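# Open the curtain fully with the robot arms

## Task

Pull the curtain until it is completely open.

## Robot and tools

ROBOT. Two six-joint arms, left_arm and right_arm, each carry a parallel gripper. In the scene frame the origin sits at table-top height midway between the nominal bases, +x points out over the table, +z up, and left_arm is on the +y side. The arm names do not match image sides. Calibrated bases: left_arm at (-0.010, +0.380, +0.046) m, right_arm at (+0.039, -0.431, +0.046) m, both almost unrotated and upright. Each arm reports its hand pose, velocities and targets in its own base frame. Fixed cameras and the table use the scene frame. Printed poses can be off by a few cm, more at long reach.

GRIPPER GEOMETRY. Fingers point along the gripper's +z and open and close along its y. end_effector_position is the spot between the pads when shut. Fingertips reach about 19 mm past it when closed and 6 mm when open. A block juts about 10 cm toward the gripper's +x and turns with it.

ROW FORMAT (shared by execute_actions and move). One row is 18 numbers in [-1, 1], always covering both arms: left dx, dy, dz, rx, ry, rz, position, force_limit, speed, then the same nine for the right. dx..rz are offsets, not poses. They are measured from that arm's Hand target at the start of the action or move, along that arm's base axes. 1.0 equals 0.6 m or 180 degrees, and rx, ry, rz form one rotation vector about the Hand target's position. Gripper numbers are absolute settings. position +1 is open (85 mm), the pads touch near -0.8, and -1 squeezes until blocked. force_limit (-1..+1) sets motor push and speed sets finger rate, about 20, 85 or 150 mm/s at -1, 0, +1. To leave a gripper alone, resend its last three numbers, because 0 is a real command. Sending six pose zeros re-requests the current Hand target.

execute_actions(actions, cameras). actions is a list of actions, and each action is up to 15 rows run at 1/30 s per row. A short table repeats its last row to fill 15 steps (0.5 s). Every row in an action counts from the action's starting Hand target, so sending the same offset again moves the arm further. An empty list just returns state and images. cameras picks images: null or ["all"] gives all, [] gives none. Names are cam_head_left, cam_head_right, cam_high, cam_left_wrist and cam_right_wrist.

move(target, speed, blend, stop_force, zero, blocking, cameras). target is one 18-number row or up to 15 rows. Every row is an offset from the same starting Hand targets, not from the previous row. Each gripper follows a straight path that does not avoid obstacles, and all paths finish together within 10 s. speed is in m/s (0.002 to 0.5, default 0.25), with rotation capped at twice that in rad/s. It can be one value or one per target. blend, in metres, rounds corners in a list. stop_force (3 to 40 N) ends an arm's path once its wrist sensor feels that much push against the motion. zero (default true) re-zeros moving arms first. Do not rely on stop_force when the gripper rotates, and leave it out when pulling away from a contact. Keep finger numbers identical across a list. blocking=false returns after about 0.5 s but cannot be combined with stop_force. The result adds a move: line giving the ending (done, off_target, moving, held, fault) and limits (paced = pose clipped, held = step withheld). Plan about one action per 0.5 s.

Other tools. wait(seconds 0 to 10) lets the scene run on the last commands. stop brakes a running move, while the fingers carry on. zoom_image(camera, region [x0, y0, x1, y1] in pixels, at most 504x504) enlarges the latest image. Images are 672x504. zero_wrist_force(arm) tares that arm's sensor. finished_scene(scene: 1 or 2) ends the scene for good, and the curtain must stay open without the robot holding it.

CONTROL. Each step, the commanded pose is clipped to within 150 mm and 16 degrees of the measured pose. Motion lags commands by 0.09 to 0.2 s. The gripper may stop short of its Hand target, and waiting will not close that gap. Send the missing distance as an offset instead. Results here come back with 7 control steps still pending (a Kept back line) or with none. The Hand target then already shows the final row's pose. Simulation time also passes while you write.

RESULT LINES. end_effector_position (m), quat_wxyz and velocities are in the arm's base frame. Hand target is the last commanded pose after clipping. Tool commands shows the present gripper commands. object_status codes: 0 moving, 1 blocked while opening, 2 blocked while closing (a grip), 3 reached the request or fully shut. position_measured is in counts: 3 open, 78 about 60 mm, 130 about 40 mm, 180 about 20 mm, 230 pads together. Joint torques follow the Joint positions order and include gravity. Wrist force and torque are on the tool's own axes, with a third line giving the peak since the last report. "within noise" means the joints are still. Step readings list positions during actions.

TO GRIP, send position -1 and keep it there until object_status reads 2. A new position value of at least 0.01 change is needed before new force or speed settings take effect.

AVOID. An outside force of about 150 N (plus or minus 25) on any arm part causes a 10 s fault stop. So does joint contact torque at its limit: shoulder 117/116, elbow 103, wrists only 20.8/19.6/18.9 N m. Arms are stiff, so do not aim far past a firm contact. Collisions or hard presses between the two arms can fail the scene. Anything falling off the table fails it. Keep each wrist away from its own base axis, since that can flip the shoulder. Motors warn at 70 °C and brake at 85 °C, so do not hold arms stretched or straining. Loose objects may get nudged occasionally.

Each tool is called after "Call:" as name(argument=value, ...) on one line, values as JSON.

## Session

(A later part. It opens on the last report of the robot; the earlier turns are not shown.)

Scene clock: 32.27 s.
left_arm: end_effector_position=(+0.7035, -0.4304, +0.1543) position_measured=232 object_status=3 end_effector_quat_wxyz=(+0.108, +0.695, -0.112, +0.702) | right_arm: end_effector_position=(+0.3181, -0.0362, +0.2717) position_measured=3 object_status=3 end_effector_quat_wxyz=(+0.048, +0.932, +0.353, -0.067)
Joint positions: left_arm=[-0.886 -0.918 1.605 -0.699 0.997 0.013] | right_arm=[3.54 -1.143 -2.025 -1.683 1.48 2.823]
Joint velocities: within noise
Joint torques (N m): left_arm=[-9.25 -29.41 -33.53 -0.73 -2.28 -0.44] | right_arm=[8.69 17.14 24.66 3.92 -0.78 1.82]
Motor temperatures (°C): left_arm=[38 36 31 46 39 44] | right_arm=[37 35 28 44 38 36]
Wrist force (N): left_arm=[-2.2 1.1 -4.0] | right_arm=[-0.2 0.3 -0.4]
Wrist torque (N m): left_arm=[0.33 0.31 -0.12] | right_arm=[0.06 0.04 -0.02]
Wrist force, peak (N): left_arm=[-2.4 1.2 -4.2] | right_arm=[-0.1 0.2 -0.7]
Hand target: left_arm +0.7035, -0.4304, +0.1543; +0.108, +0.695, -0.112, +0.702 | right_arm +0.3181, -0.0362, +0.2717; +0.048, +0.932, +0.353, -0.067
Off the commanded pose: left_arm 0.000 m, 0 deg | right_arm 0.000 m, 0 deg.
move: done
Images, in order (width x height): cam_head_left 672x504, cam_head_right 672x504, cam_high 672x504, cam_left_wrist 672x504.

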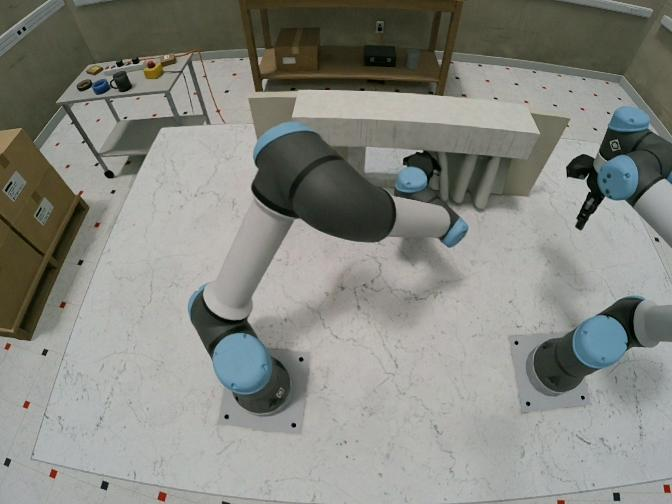

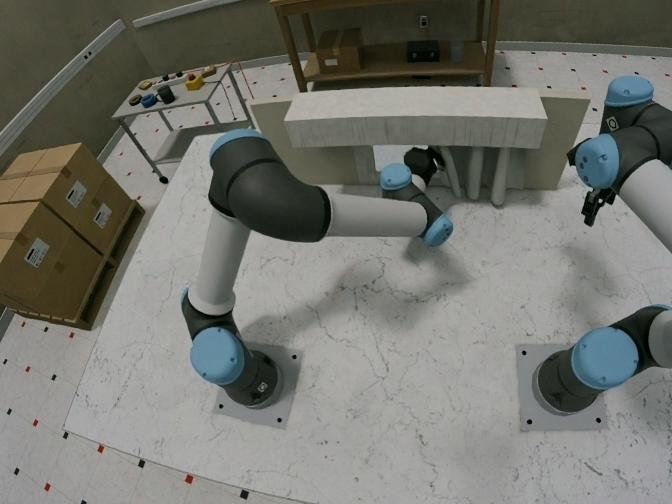

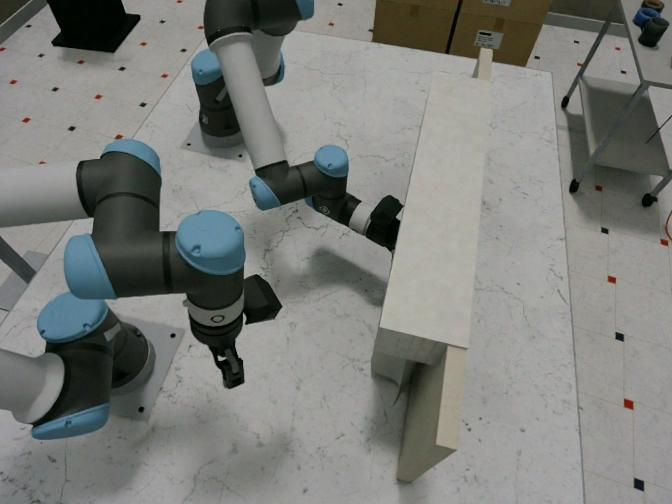

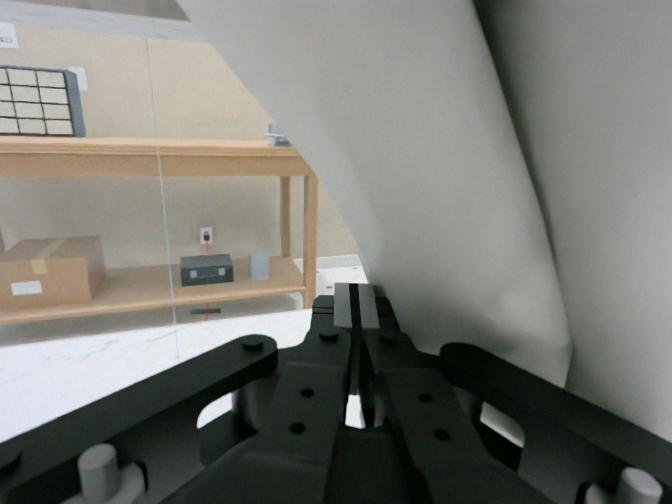

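Call:
move(target=[-0.005,-0.24,0.03,0,0,0,-1,0,0,0,0,0,0,0,0,1,1,1], speed=0.07, stop_force=25, cameras=["cam_left_wrist","cam_high","cam_head_right","cam_head_left"])

Scene clock: 35.80 s.
left_arm: end_effector_position=(+0.7005, -0.5744, +0.1723) position_measured=232 object_status=3 end_effector_quat_wxyz=(+0.108, +0.695, -0.112, +0.702) | right_arm: end_effector_position=(+0.3181, -0.0362, +0.2717) position_measured=3 object_status=3 end_effector_quat_wxyz=(+0.048, +0.932, +0.353, -0.067)
Joint positions: left_arm=[-1.026 -0.748 1.232 -0.497 0.857 0.015] | right_arm=[3.54 -1.143 -2.025 -1.683 1.48 2.823]
Joint velocities: within noise
Joint torques (N m): left_arm=[-9.42 -37.53 -37.46 -0.56 -2.26 -0.67] | right_arm=[8.81 17.8 26.93 4.18 -0.62 1.95]
Motor temperatures (°C): left_arm=[38 36 31 46 39 44] | right_arm=[36 35 28 44 38 36]
Wrist force (N): left_arm=[-2.5 1.0 -4.6] | right_arm=[-0.1 0.3 -0.3]
Wrist torque (N m): left_arm=[0.36 0.30 -0.13] | right_arm=[0.07 0.02 -0.02]
Wrist force, peak (N): left_arm=[-2.4 0.2 -5.8] | right_arm=[-0.1 0.3 -0.7]
Hand target: left_arm +0.7005, -0.5744, +0.1723; +0.108, +0.695, -0.112, +0.702 | right_arm +0.3181, -0.0362, +0.2717; +0.048, +0.932, +0.353, -0.067
Off the commanded pose: left_arm 0.000 m, 0 deg | right_arm 0.000 m, 0 deg.
move: done
Images, in order (width x height): cam_head_left 672x504, cam_head_right 672x504, cam_high 672x504, cam_left_wrist 672x504.

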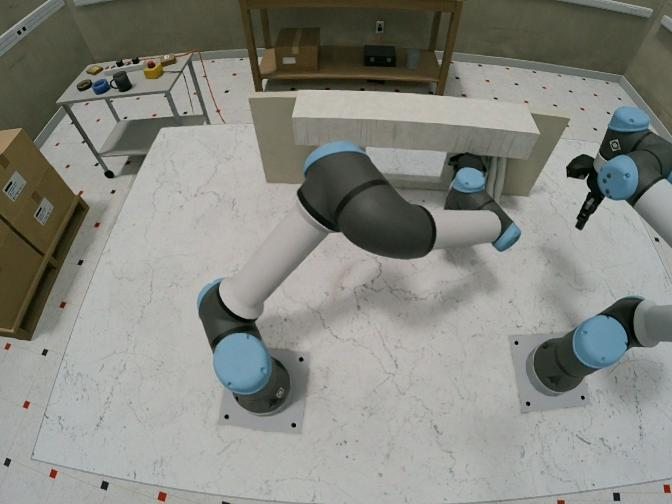

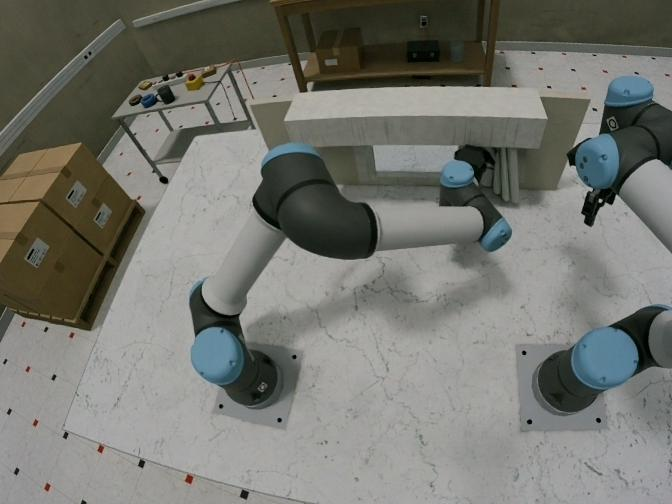

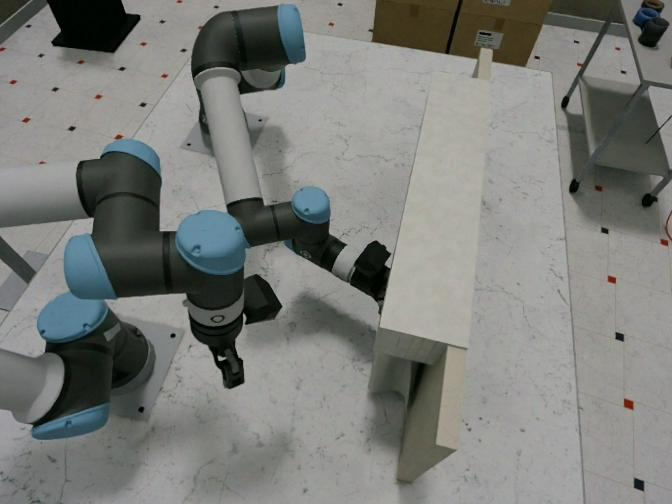

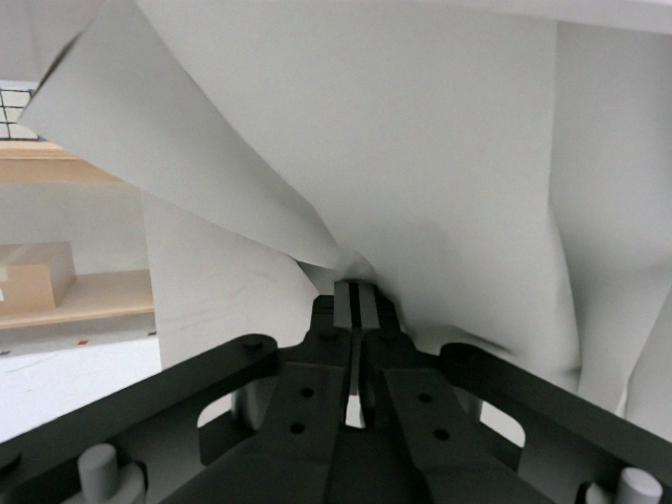

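Call:
zoom_image(camera="cam_left_wrist", region=[0, 0, 480, 360])

Call:
zoom_image(camera="cam_head_right", region=[330, 70, 600, 220])

Scaled by 1.050 from the camera's 672x504 image, which has a finer 960x720 frame.

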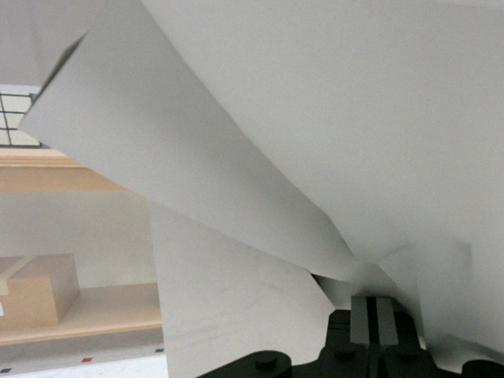

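Scaled by 1.867 from the camera's 672x504 image, which has a finer 960x720 frame.

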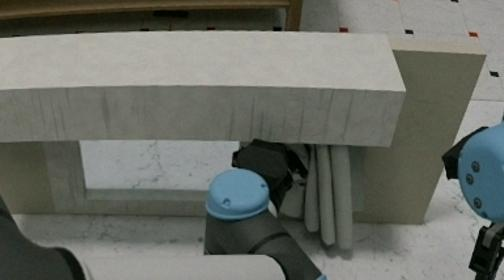

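Call:
move(target=[-0.2,0.07,0,0,0,0,-1,0,0,0,0,0,0,0,0,1,1,1], speed=0.1, cameras=["cam_left_wrist","cam_high","cam_head_right","cam_head_left"])

Scene clock: 38.03 s.
left_arm: end_effector_position=(+0.5805, -0.5324, +0.1723) position_measured=232 object_status=3 end_effector_quat_wxyz=(+0.108, +0.695, -0.112, +0.702) | right_arm: end_effector_position=(+0.3181, -0.0362, +0.2717) position_measured=3 object_status=3 end_effector_quat_wxyz=(+0.048, +0.932, +0.353, -0.067)
Joint positions: left_arm=[-1.172 -0.971 1.643 -0.687 0.712 0.018] | right_arm=[3.54 -1.143 -2.025 -1.683 1.48 2.823]
Joint velocities: within noise
Joint torques (N m): left_arm=[-8.57 -59.33 -1.05 -3.16 -2.43 1.52] | right_arm=[9.8 17.44 28.25 4.45 -0.7 1.72]
Motor temperatures (°C): left_arm=[38 36 31 46 39 44] | right_arm=[36 35 28 44 38 36]
Wrist force (N): left_arm=[-2.1 1.1 -4.1] | right_arm=[0.0 0.1 -0.5]
Wrist torque (N m): left_arm=[0.33 0.32 -0.13] | right_arm=[0.04 0.01 -0.02]
Wrist force, peak (N): left_arm=[-2.4 1.0 -4.8] | right_arm=[-0.3 0.1 -0.6]
Hand target: left_arm +0.5805, -0.5324, +0.1723; +0.108, +0.695, -0.112, +0.702 | right_arm +0.3181, -0.0362, +0.2717; +0.048, +0.932, +0.353, -0.067
Off the commanded pose: left_arm 0.000 m, 0 deg | right_arm 0.000 m, 0 deg.
move: done
Images, in order (width x height): cam_head_left 672x504, cam_head_right 672x504, cam_high 672x504, cam_left_wrist 672x504.

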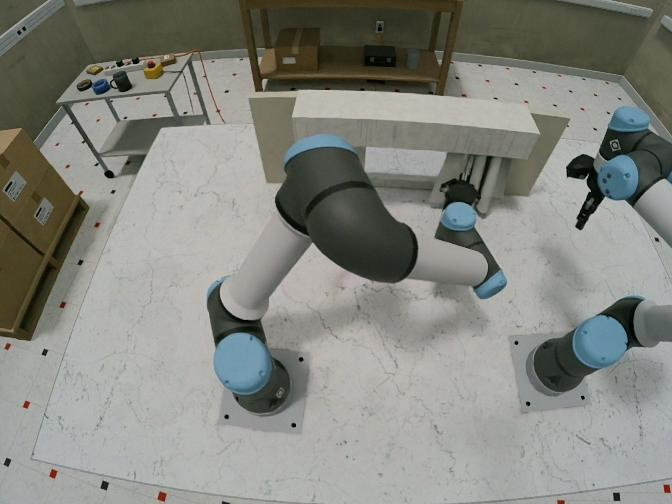

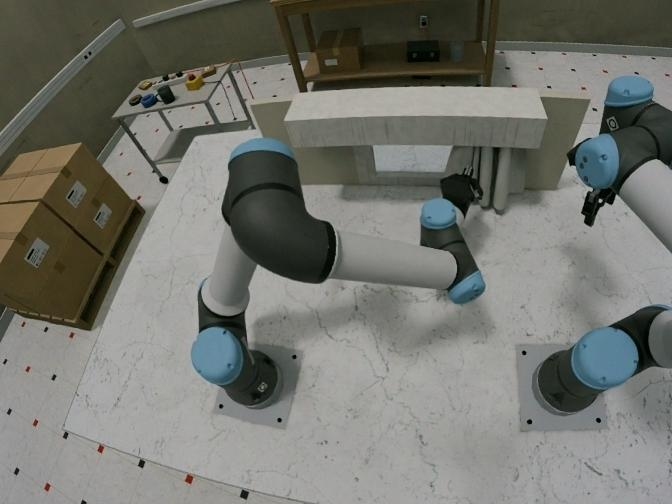

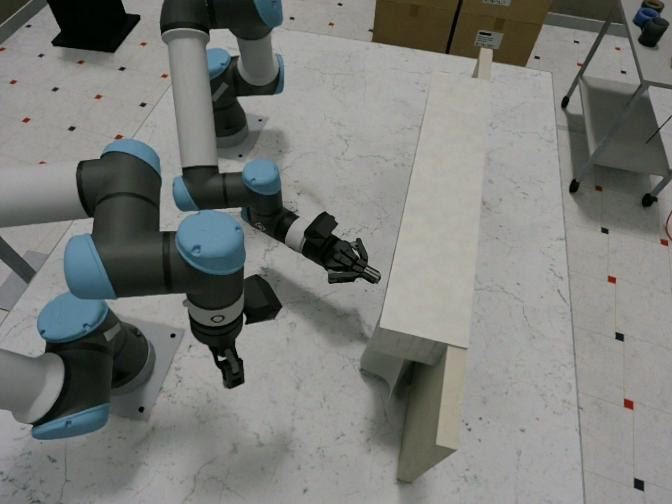

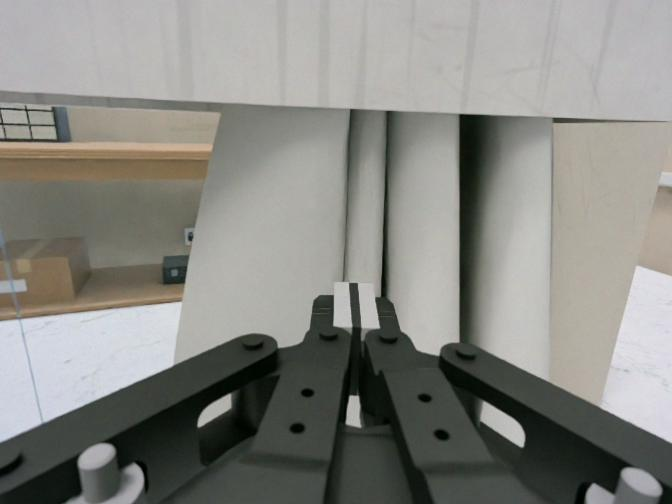

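Call:
move(target=[[-0.007,0.159,0.035,0,0,0,-1,0,0,0,0,0,0,0,0,1,1,1],[0.196,0.151,0.035,0,0,0,-1,0,0,0,0,0,0,0,0,1,1,1],[0.205,-0.1,0.035,0,0,0,-1,0,0,0,0,0,0,0,0,1,1,1]], speed=0.08, blend=[0.02,0.01,0], stop_force=25, cameras=["cam_left_wrist","cam_high","cam_head_right","cam_head_left"])

Scene clock: 45.20 s.
left_arm: end_effector_position=(+0.7035, -0.5924, +0.1933) position_measured=232 object_status=3 end_effector_quat_wxyz=(+0.108, +0.695, -0.112, +0.702) | right_arm: end_effector_position=(+0.3181, -0.0362, +0.2717) position_measured=3 object_status=3 end_effector_quat_wxyz=(+0.048, +0.932, +0.353, -0.067)
Joint positions: left_arm=[-1.036 -0.736 1.149 -0.426 0.847 0.015] | right_arm=[3.54 -1.143 -2.025 -1.683 1.48 2.823]
Joint velocities: within noise
Joint torques (N m): left_arm=[-9.86 -36.83 -38.23 -0.66 -2.16 -0.67] | right_arm=[8.32 18.4 33.03 4.41 -0.59 1.71]
Motor temperatures (°C): left_arm=[38 36 31 46 39 44] | right_arm=[36 35 28 44 38 36]
Wrist force (N): left_arm=[-1.9 0.7 -4.6] | right_arm=[0.1 -0.1 -0.2]
Wrist torque (N m): left_arm=[0.34 0.30 -0.15] | right_arm=[0.00 0.00 -0.02]
Wrist force, peak (N): left_arm=[-1.9 2.0 -4.8] | right_arm=[0.0 0.3 -0.7]
Hand target: left_arm +0.7035, -0.5924, +0.1933; +0.108, +0.695, -0.112, +0.702 | right_arm +0.3181, -0.0362, +0.2717; +0.048, +0.932, +0.353, -0.067
Off the commanded pose: left_arm 0.000 m, 0 deg | right_arm 0.000 m, 0 deg.
move: done
Images, in order (width x height): cam_head_left 672x504, cam_head_right 672x504, cam_high 672x504, cam_left_wrist 672x504.

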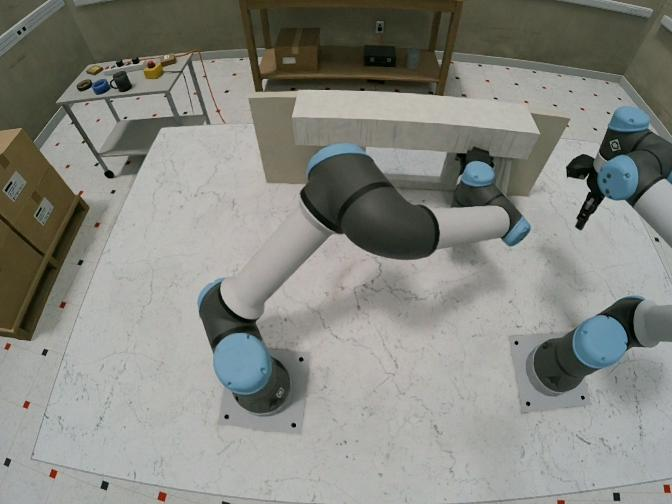

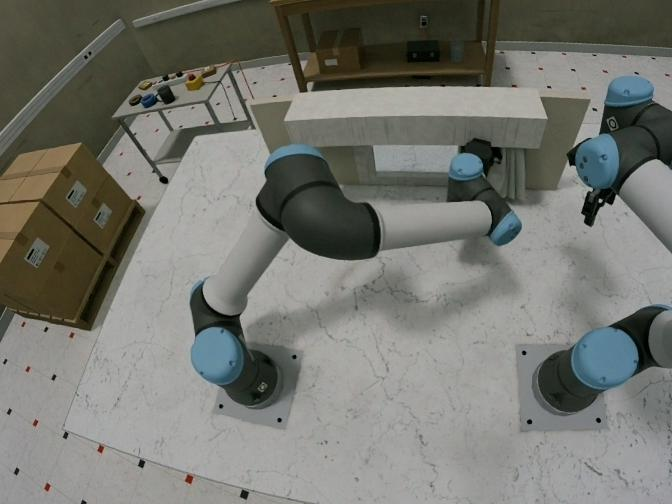

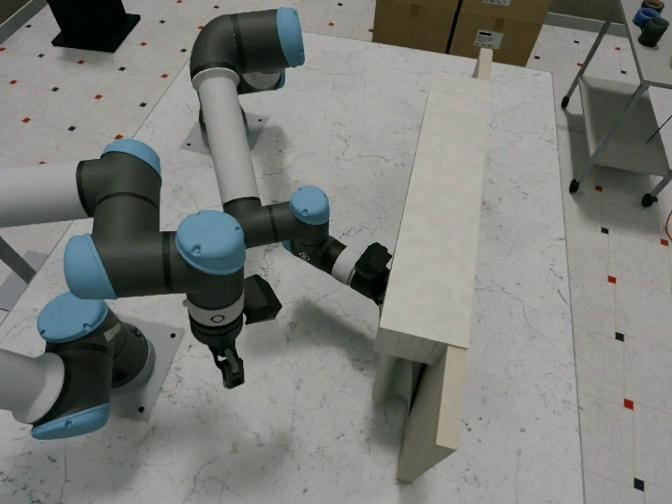

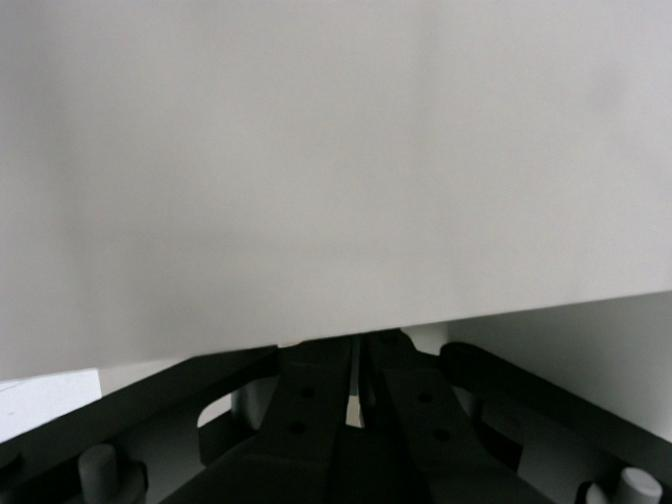

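Call:
move(target=[0.004,-0.12,0,0,0,0,-1,0,0,0,0,0,0,0,0,1,1,1], speed=0.04, stop_force=15, cameras=["cam_left_wrist","cam_high","cam_head_right","cam_head_left"])

Call:
zoom_image(camera="cam_head_right", region=[330, 70, 600, 220])

Scene clock: 48.37 s.
left_arm: end_effector_position=(+0.7059, -0.6644, +0.1933) position_measured=232 object_status=3 end_effector_quat_wxyz=(+0.108, +0.695, -0.112, +0.702) | right_arm: end_effector_position=(+0.3181, -0.0362, +0.2717) position_measured=3 object_status=3 end_effector_quat_wxyz=(+0.048, +0.932, +0.353, -0.067)
Joint positions: left_arm=[-1.083 -0.584 0.859 -0.289 0.8 0.016] | right_arm=[3.54 -1.143 -2.025 -1.683 1.48 2.823]
Joint velocities: within noise
Joint torques (N m): left_arm=[-4.67 -41.52 -40.93 -1.24 -1.7 -0.51] | right_arm=[9.34 18.73 34.45 4.42 -0.74 1.89]
Motor temperatures (°C): left_arm=[38 36 31 46 39 44] | right_arm=[36 35 28 44 38 36]
Wrist force (N): left_arm=[-2.1 -0.8 -17.2] | right_arm=[0.1 0.2 -0.5]
Wrist torque (N m): left_arm=[0.41 0.29 -0.13] | right_arm=[0.06 0.00 -0.02]
Wrist force, peak (N): left_arm=[-2.4 -1.1 -18.2] | right_arm=[-0.2 0.1 -0.6]
Hand target: left_arm +0.7059, -0.6644, +0.1933; +0.108, +0.695, -0.112, +0.702 | right_arm +0.3181, -0.0362, +0.2717; +0.048, +0.932, +0.353, -0.067
Off the commanded pose: left_arm 0.000 m, 0 deg | right_arm 0.000 m, 0 deg.
move: done
Images, in order (width x height): cam_head_left 672x504, cam_head_right 672x504, cam_high 672x504, cam_left_wrist 672x504.

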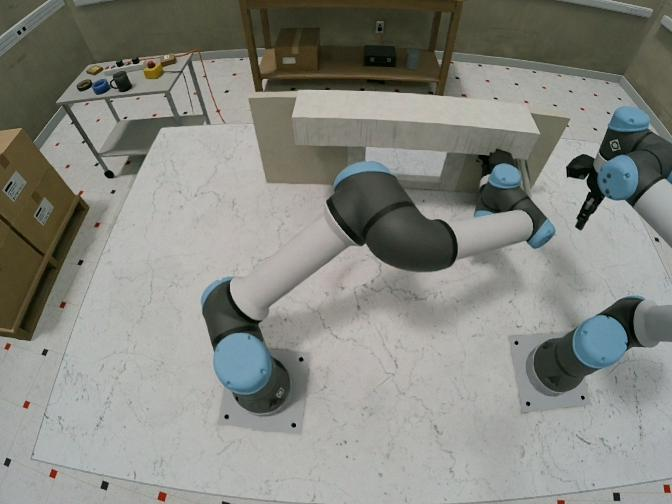

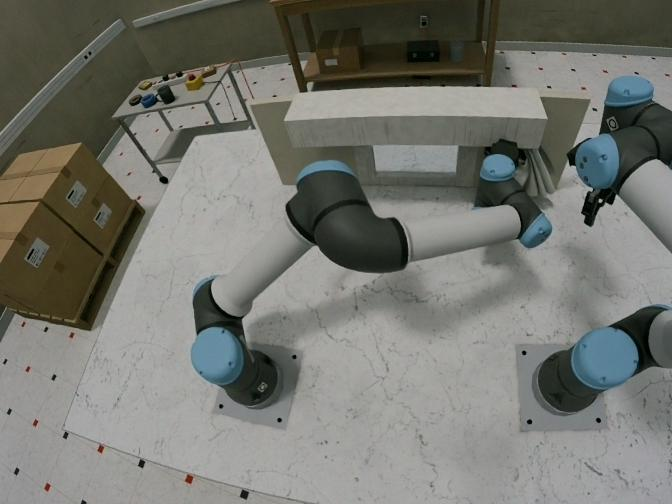

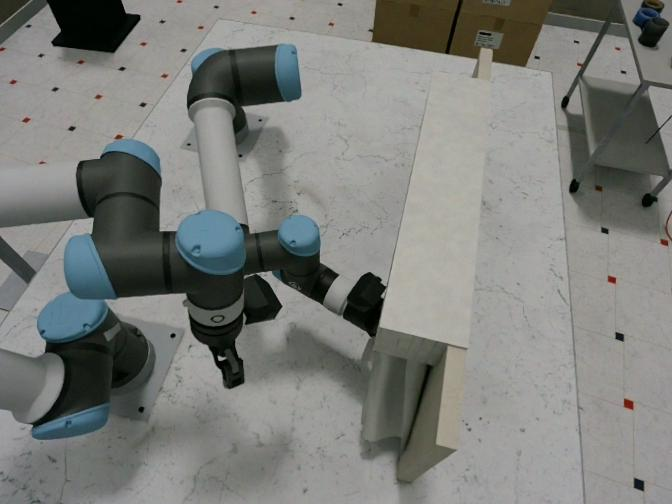

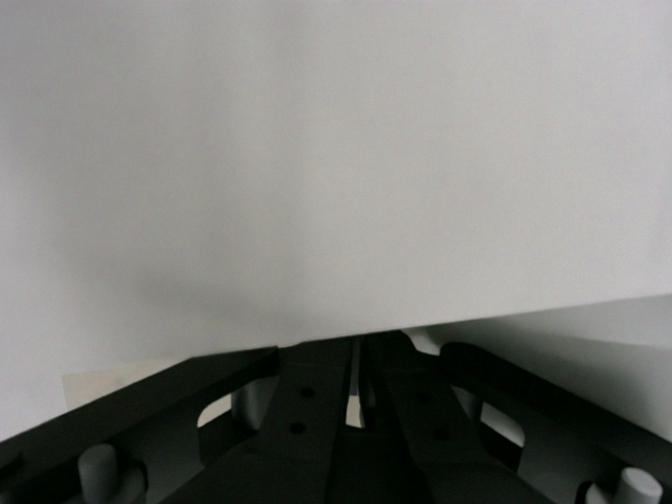

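Scaled by 1.867 from the camera's 672x504 image, which has a finer 960x720 frame.

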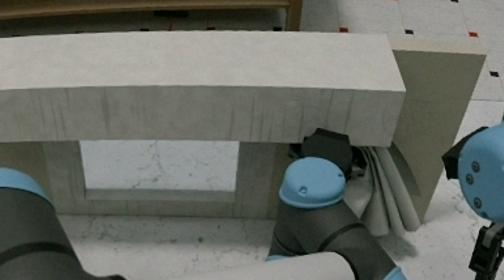

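Call:
move(target=[[-0.02,0.04,0,0,0,0,-1,0,0,0,0,0,0,0,0,1,1,1],[-0.3,0.12,0,0,0,0,-1,0,0,0,0,0,0,0,0,1,1,1]], speed=0.12, cameras=["cam_left_wrist","cam_high","cam_head_right","cam_head_left"])

Call:
zoom_image(camera="cam_head_right", region=[330, 70, 600, 220])

Scene clock: 50.87 s.
left_arm: end_effector_position=(+0.5260, -0.5924, +0.1933) position_measured=232 object_status=3 end_effector_quat_wxyz=(+0.108, +0.695, -0.112, +0.702) | right_arm: end_effector_position=(+0.3181, -0.0362, +0.2717) position_measured=3 object_status=3 end_effector_quat_wxyz=(+0.048, +0.932, +0.353, -0.067)
Joint positions: left_arm=[-1.299 -0.96 1.556 -0.615 0.584 0.021] | right_arm=[3.54 -1.143 -2.025 -1.683 1.48 2.823]
Joint velocities: within noise
Joint torques (N m): left_arm=[-9.75 -60.03 -3.39 -2.64 -2.35 1.36] | right_arm=[8.41 17.71 35.86 4.34 -0.64 1.9]
Motor temperatures (°C): left_arm=[38 36 31 46 39 44] | right_arm=[36 35 28 44 38 36]
Wrist force (N): left_arm=[-1.9 1.3 -4.1] | right_arm=[0.2 0.3 -0.5]
Wrist torque (N m): left_arm=[0.35 0.27 -0.10] | right_arm=[0.07 -0.02 -0.03]
Wrist force, peak (N): left_arm=[-2.3 -0.9 -17.6] | right_arm=[0.0 0.2 -0.7]
Hand target: left_arm +0.5259, -0.5924, +0.1933; +0.108, +0.695, -0.112, +0.702 | right_arm +0.3181, -0.0362, +0.2717; +0.048, +0.932, +0.353, -0.067
Off the commanded pose: left_arm 0.000 m, 0 deg | right_arm 0.000 m, 0 deg.
move: done
Images, in order (width x height): cam_head_left 672x504, cam_head_right 672x504, cam_high 672x504, cam_left_wrist 672x504.

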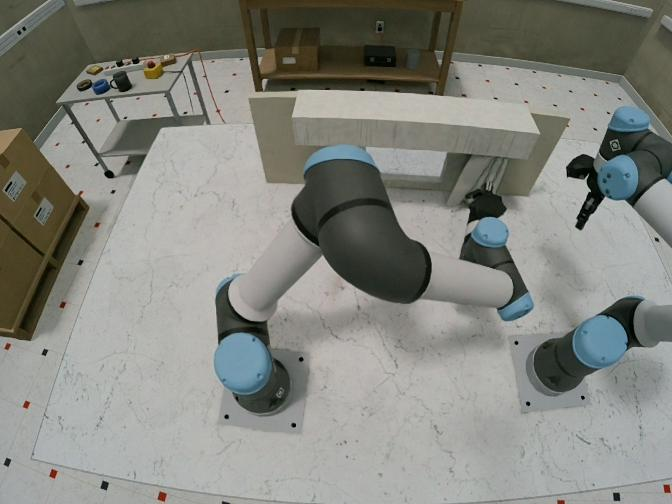

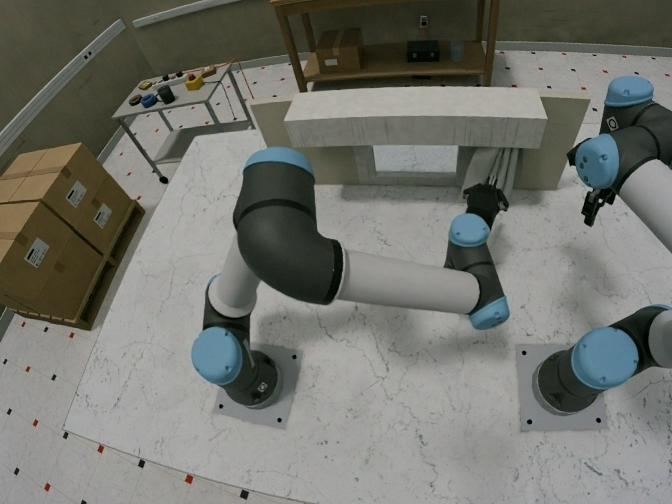

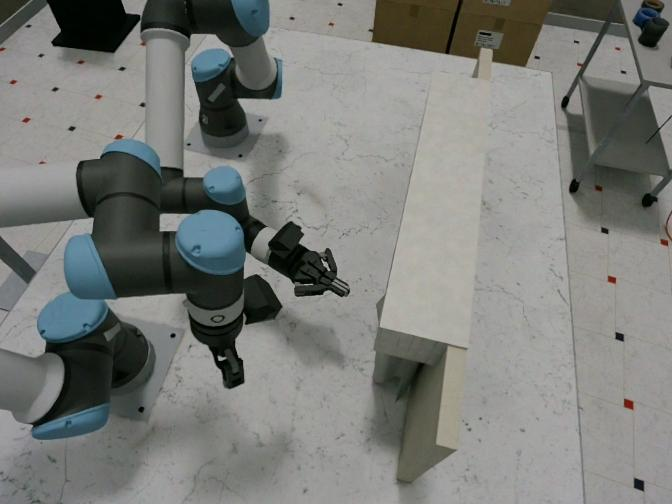

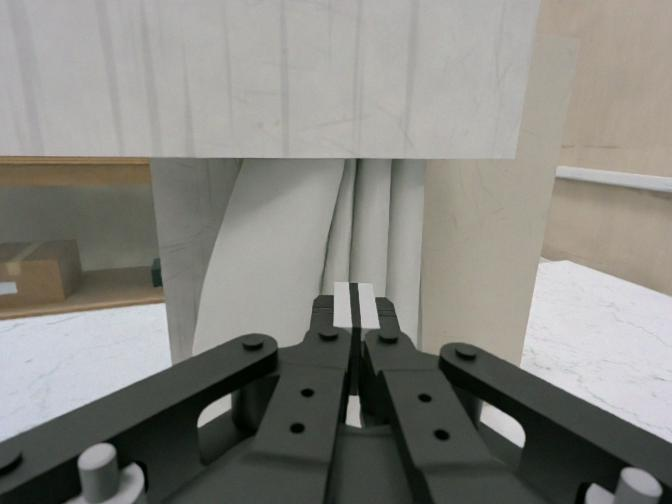

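Scaled by 1.867 from the camera's 672x504 image, which has a finer 960x720 frame.

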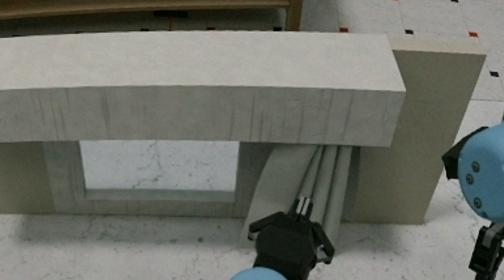

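Call:
wait(seconds=2, cameras=["cam_left_wrist"])

Call:
zoom_image(camera="cam_left_wrist", region=[120, 120, 460, 400])

Scene clock: 53.70 s.
left_arm: end_effector_position=(+0.5259, -0.5924, +0.1933) position_measured=232 object_status=3 end_effector_quat_wxyz=(+0.108, +0.695, -0.112, +0.702) | right_arm: end_effector_position=(+0.3181, -0.0362, +0.2717) position_measured=3 object_status=3 end_effector_quat_wxyz=(+0.048, +0.932, +0.353, -0.067)
Joint positions: left_arm=[-1.299 -0.96 1.556 -0.615 0.584 0.021] | right_arm=[3.54 -1.143 -2.025 -1.683 1.48 2.823]
Joint velocities: within noise
Joint torques (N m): left_arm=[-9.45 -60.54 -4.23 -1.88 -1.93 1.15] | right_arm=[7.91 18.15 38.34 4.39 -0.59 1.87]
Motor temperatures (°C): left_arm=[38 36 31 46 39 44] | right_arm=[36 35 28 44 38 36]
Wrist force (N): left_arm=[-2.0 1.2 -4.1] | right_arm=[-0.2 0.2 -0.3]
Wrist torque (N m): left_arm=[0.34 0.28 -0.11] | right_arm=[0.05 0.04 -0.02]
Wrist force, peak (N): left_arm=[-2.2 1.2 -4.3] | right_arm=[-0.3 0.2 -0.6]
Hand target: left_arm +0.5259, -0.5924, +0.1933; +0.108, +0.695, -0.112, +0.702 | right_arm +0.3181, -0.0362, +0.2717; +0.048, +0.932, +0.353, -0.067
Tool commands: left_gripper/position=-1.0 left_gripper/force_limit=+0.0 left_gripper/speed=+0.0 right_gripper/position=+1.0 right_gripper/force_limit=+1.0 right_gripper/speed=+1.0
Off the commanded pose: left_arm 0.000 m, 0 deg | right_arm 0.000 m, 0 deg.
wait: 2.00 s; at rest from the start
Images, in order (width x height): cam_left_wrist 672x504.

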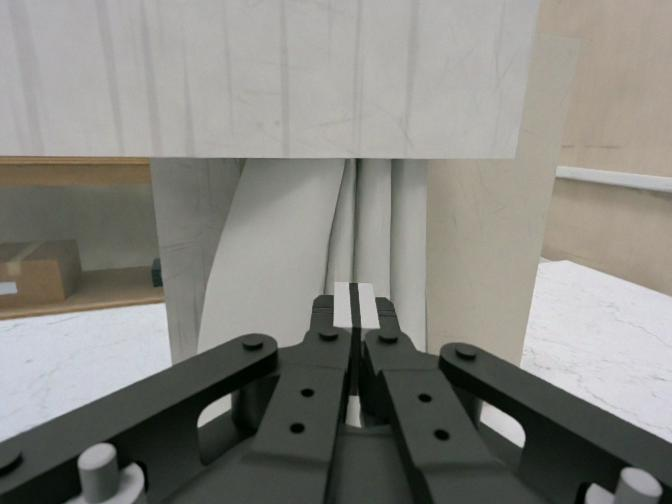

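Scaled by 1.482 from the camera's 672x504 image, which has a finer 960x720 frame.

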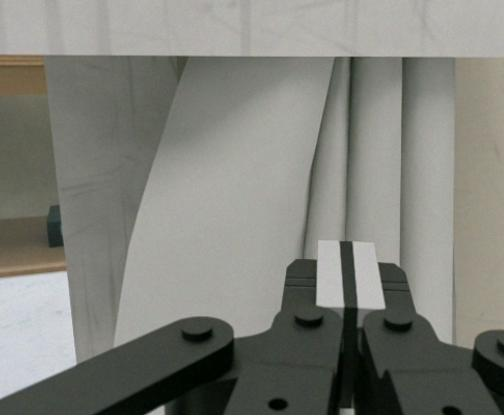

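Call:
move(target=[0.175,0.128,0,-0.0675,-0.2116,0,-1,0,0,0,0,0,0,0,0,1,1,1], speed=0.2, cameras=["cam_left_wrist","cam_head_right"])

Scene clock: 56.57 s.
left_arm: end_effector_position=(+0.6309, -0.5156, +0.1933) position_measured=232 object_status=3 end_effector_quat_wxyz=(+0.138, +0.413, -0.067, +0.898) | right_arm: end_effector_position=(+0.3181, -0.0362, +0.2717) position_measured=3 object_status=3 end_effector_quat_wxyz=(+0.048, +0.932, +0.353, -0.067)
Joint positions: left_arm=[-1.008 -0.659 1.657 -1.837 1.063 0.505] | right_arm=[3.54 -1.143 -2.025 -1.683 1.48 2.823]
Joint velocities: within noise
Joint torques (N m): left_arm=[10.34 -33.65 -30.04 -5.57 3.71 1.22] | right_arm=[8.9 17.68 38.51 4.31 -0.62 1.86]
Motor temperatures (°C): left_arm=[38 36 31 46 39 44] | right_arm=[36 35 28 44 37 36]
Wrist force (N): left_arm=[-1.1 1.4 -6.1] | right_arm=[0.1 0.1 -0.4]
Wrist torque (N m): left_arm=[0.51 0.21 -0.10] | right_arm=[0.03 0.00 -0.02]
Wrist force, peak (N): left_arm=[-1.9 3.4 -6.4] | right_arm=[-0.1 0.1 -0.7]
Hand target: left_arm +0.6309, -0.5156, +0.1933; +0.138, +0.413, -0.067, +0.898 | right_arm +0.3181, -0.0362, +0.2717; +0.048, +0.932, +0.353, -0.067
Off the commanded pose: left_arm 0.000 m, 0 deg | right_arm 0.000 m, 0 deg.
move: done
Images, in order (width x height): cam_head_right 672x504, cam_left_wrist 672x504.

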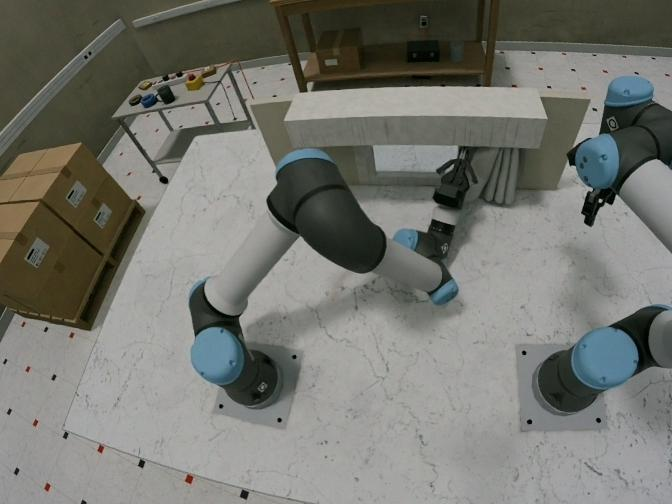

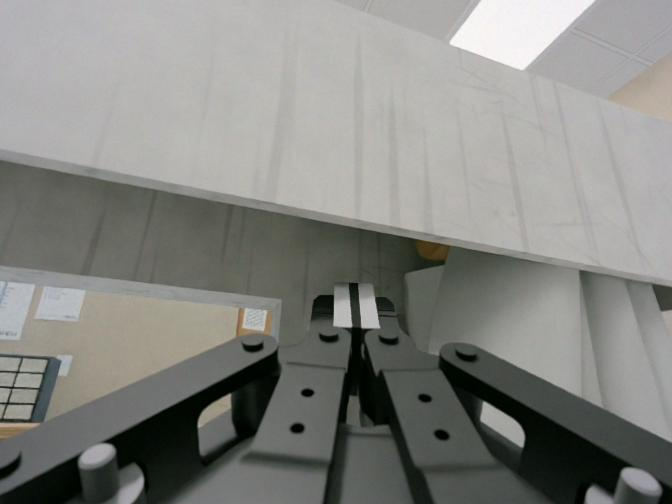

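Call:
zoom_image(camera="cam_left_wrist", region=[330, 180, 580, 360])

Scaled by 2.016 from the camera's 672x504 image, which has a finer 960x720 frame.

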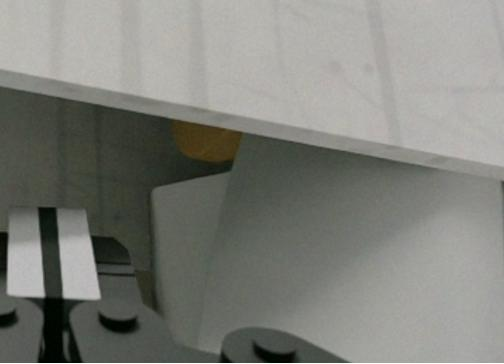

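Call:
move(target=[-0.12,-0.08,-0.13,0,0,0,-1,0,0,0,0,0,0,0,0,1,1,1], speed=0.2, cameras=["cam_left_wrist","cam_head_right"])

Call:
zoom_image(camera="cam_left_wrist", region=[250, 80, 600, 330])

Scene clock: 57.77 s.
left_arm: end_effector_position=(+0.6235, -0.5208, +0.1850) position_measured=232 object_status=3 end_effector_quat_wxyz=(+0.138, +0.413, -0.068, +0.898) | right_arm: end_effector_position=(+0.3181, -0.0362, +0.2717) position_measured=3 object_status=3 end_effector_quat_wxyz=(+0.048, +0.932, +0.353, -0.067)
Joint positions: left_arm=[-1.022 -0.644 1.659 -1.86 1.054 0.517] | right_arm=[3.54 -1.143 -2.025 -1.683 1.48 2.823]
Joint velocities: within noise
Joint torques (N m): left_arm=[-0.5 -49.65 -14.63 -3.77 0.87 0.19] | right_arm=[8.84 17.31 39.02 4.48 -0.58 1.98]
Motor temperatures (°C): left_arm=[38 36 31 46 39 44] | right_arm=[36 35 28 44 37 36]
Wrist force (N): left_arm=[-1.0 1.3 -6.1] | right_arm=[-0.2 0.0 -0.4]
Wrist torque (N m): left_arm=[0.49 0.20 -0.10] | right_arm=[0.02 0.04 -0.02]
Wrist force, peak (N): left_arm=[-5.3 -0.1 -11.1] | right_arm=[-0.1 0.3 -0.6]
Hand target: left_arm +0.6235, -0.5208, +0.1850; +0.138, +0.413, -0.068, +0.898 (not the last commanded pose) | right_arm +0.3181, -0.0362, +0.2717; +0.048, +0.932, +0.353, -0.067
Tool commands: left_gripper/position=-1.0 left_gripper/force_limit=+0.003922 left_gripper/speed=+0.003922 right_gripper/position=+1.0 right_gripper/force_limit=+1.0 right_gripper/speed=+1.0
Off the commanded pose: left_arm 0.104 m, 0 deg | right_arm 0.000 m, 0 deg.
FORCE FAULT: contact force on the left arm reached its limit, and that arm stopped. The contact can be on any part of that arm, not only on its tool. That arm's remaining commands of this call were not run. That arm is still stopped at the end of this call. That arm stays stopped for about 10 more seconds. Until then a move that you send moves the other arm only, and its call returns only when the move has ended. Once the stop has ended, the next robot result says so. If the stop ends while you think or write, that arm runs what you send next, counted from a new Hand target: where the arm stands when the stop ends. While its stop runs, an arm takes no new command, but its gripper still runs the gripper command that each later call begins with. Until it ends, the stop uses up actions while you think or wait. An arm that is not stopped still takes commands.
move: fault (left_arm)
Images, in order (width x height): cam_head_right 672x504, cam_left_wrist 672x504.

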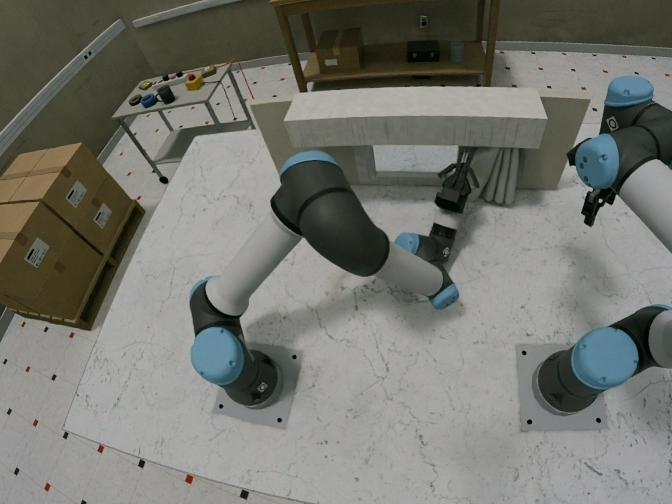

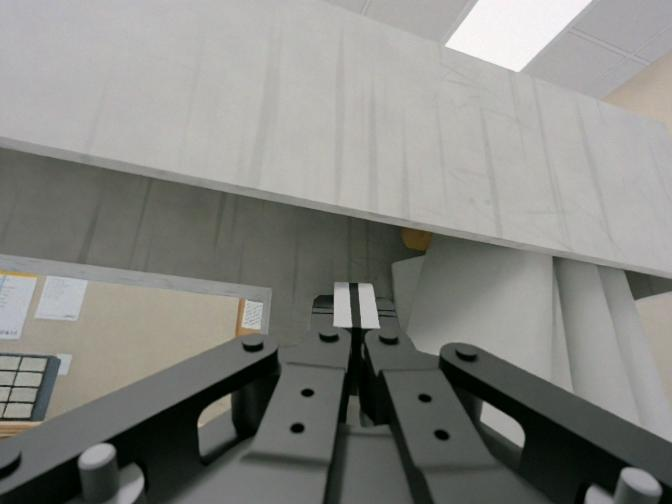

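Scaled by 1.440 from the camera's 672x504 image, which has a finer 960x720 frame.

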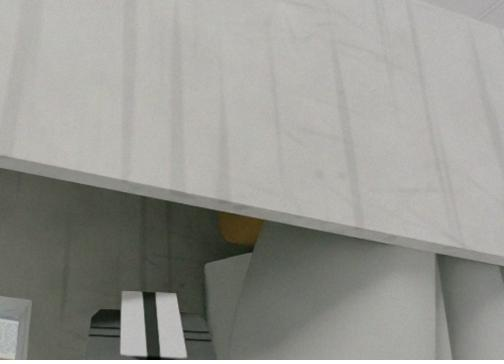

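Call:
wait(seconds=10, cameras=["cam_left_wrist","cam_head_right"])

Scene clock: 68.63 s.
left_arm: end_effector_position=(+0.6235, -0.5208, +0.1850) position_measured=232 object_status=3 end_effector_quat_wxyz=(+0.138, +0.413, -0.068, +0.898) | right_arm: end_effector_position=(+0.3181, -0.0362, +0.2717) position_measured=3 object_status=3 end_effector_quat_wxyz=(+0.048, +0.932, +0.353, -0.067)
Joint positions: left_arm=[-1.022 -0.644 1.659 -1.86 1.054 0.517] | right_arm=[3.54 -1.143 -2.025 -1.683 1.48 2.823]
Joint velocities: within noise
Joint torques (N m): left_arm=[0 -49.48 -13.26 -3.78 0.88 0.16] | right_arm=[8.89 16.97 37.85 4.38 -0.58 1.87]
Motor temperatures (°C): left_arm=[38 36 31 46 39 44] | right_arm=[36 35 28 44 37 36]
Wrist force (N): left_arm=[-0.9 1.2 -6.1] | right_arm=[-0.1 0.2 -0.4]
Wrist torque (N m): left_arm=[0.47 0.19 -0.10] | right_arm=[0.06 0.01 -0.02]
Wrist force, peak (N): left_arm=[-0.8 1.3 -6.3] | right_arm=[0.2 0.1 -0.8]
Hand target: left_arm +0.6235, -0.5208, +0.1850; +0.138, +0.413, -0.068, +0.898 (not the last commanded pose) | right_arm +0.3181, -0.0362, +0.2717; +0.048, +0.932, +0.353, -0.067
Tool commands: left_gripper/position=-1.0 left_gripper/force_limit=+0.003922 left_gripper/speed=+0.003922 right_gripper/position=+1.0 right_gripper/force_limit=+1.0 right_gripper/speed=+1.0
Off the commanded pose: left_arm 0.104 m, 0 deg | right_arm 0.000 m, 0 deg.
FORCE FAULT, CONTINUED: the left arm's stop, for the force fault that an earlier result reported, is over. The rest of the stop counts as 20 of the actions that you can send in this scene. That arm's target is now where it stood when the stop ended, not its last command. That arm accepts commands again.
wait: 10.00 s; at rest from the start
Images, in order (width x height): cam_head_right 672x504, cam_left_wrist 672x504.

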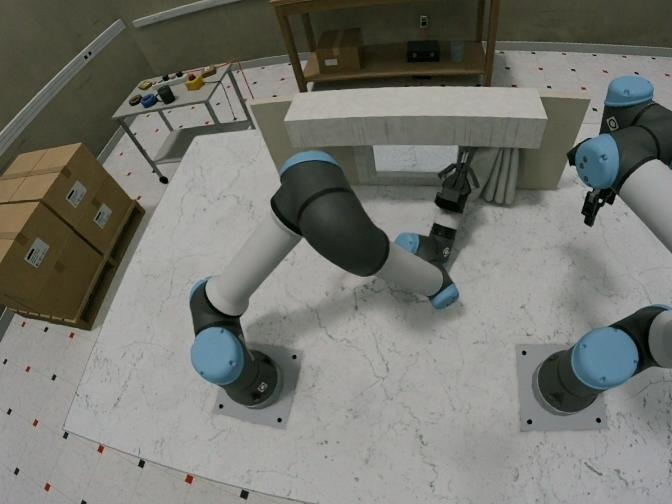

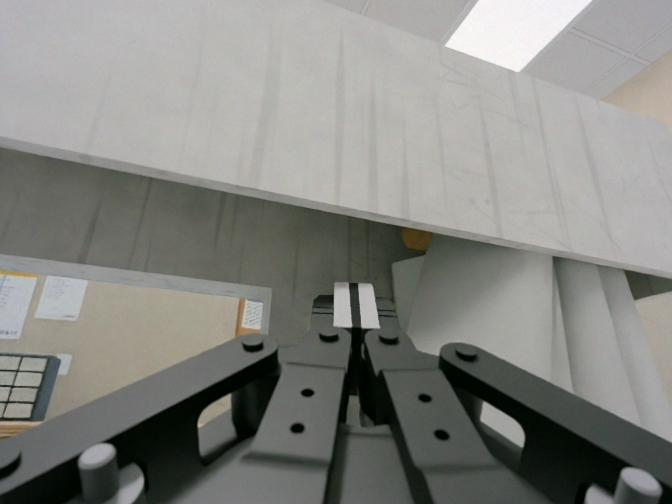

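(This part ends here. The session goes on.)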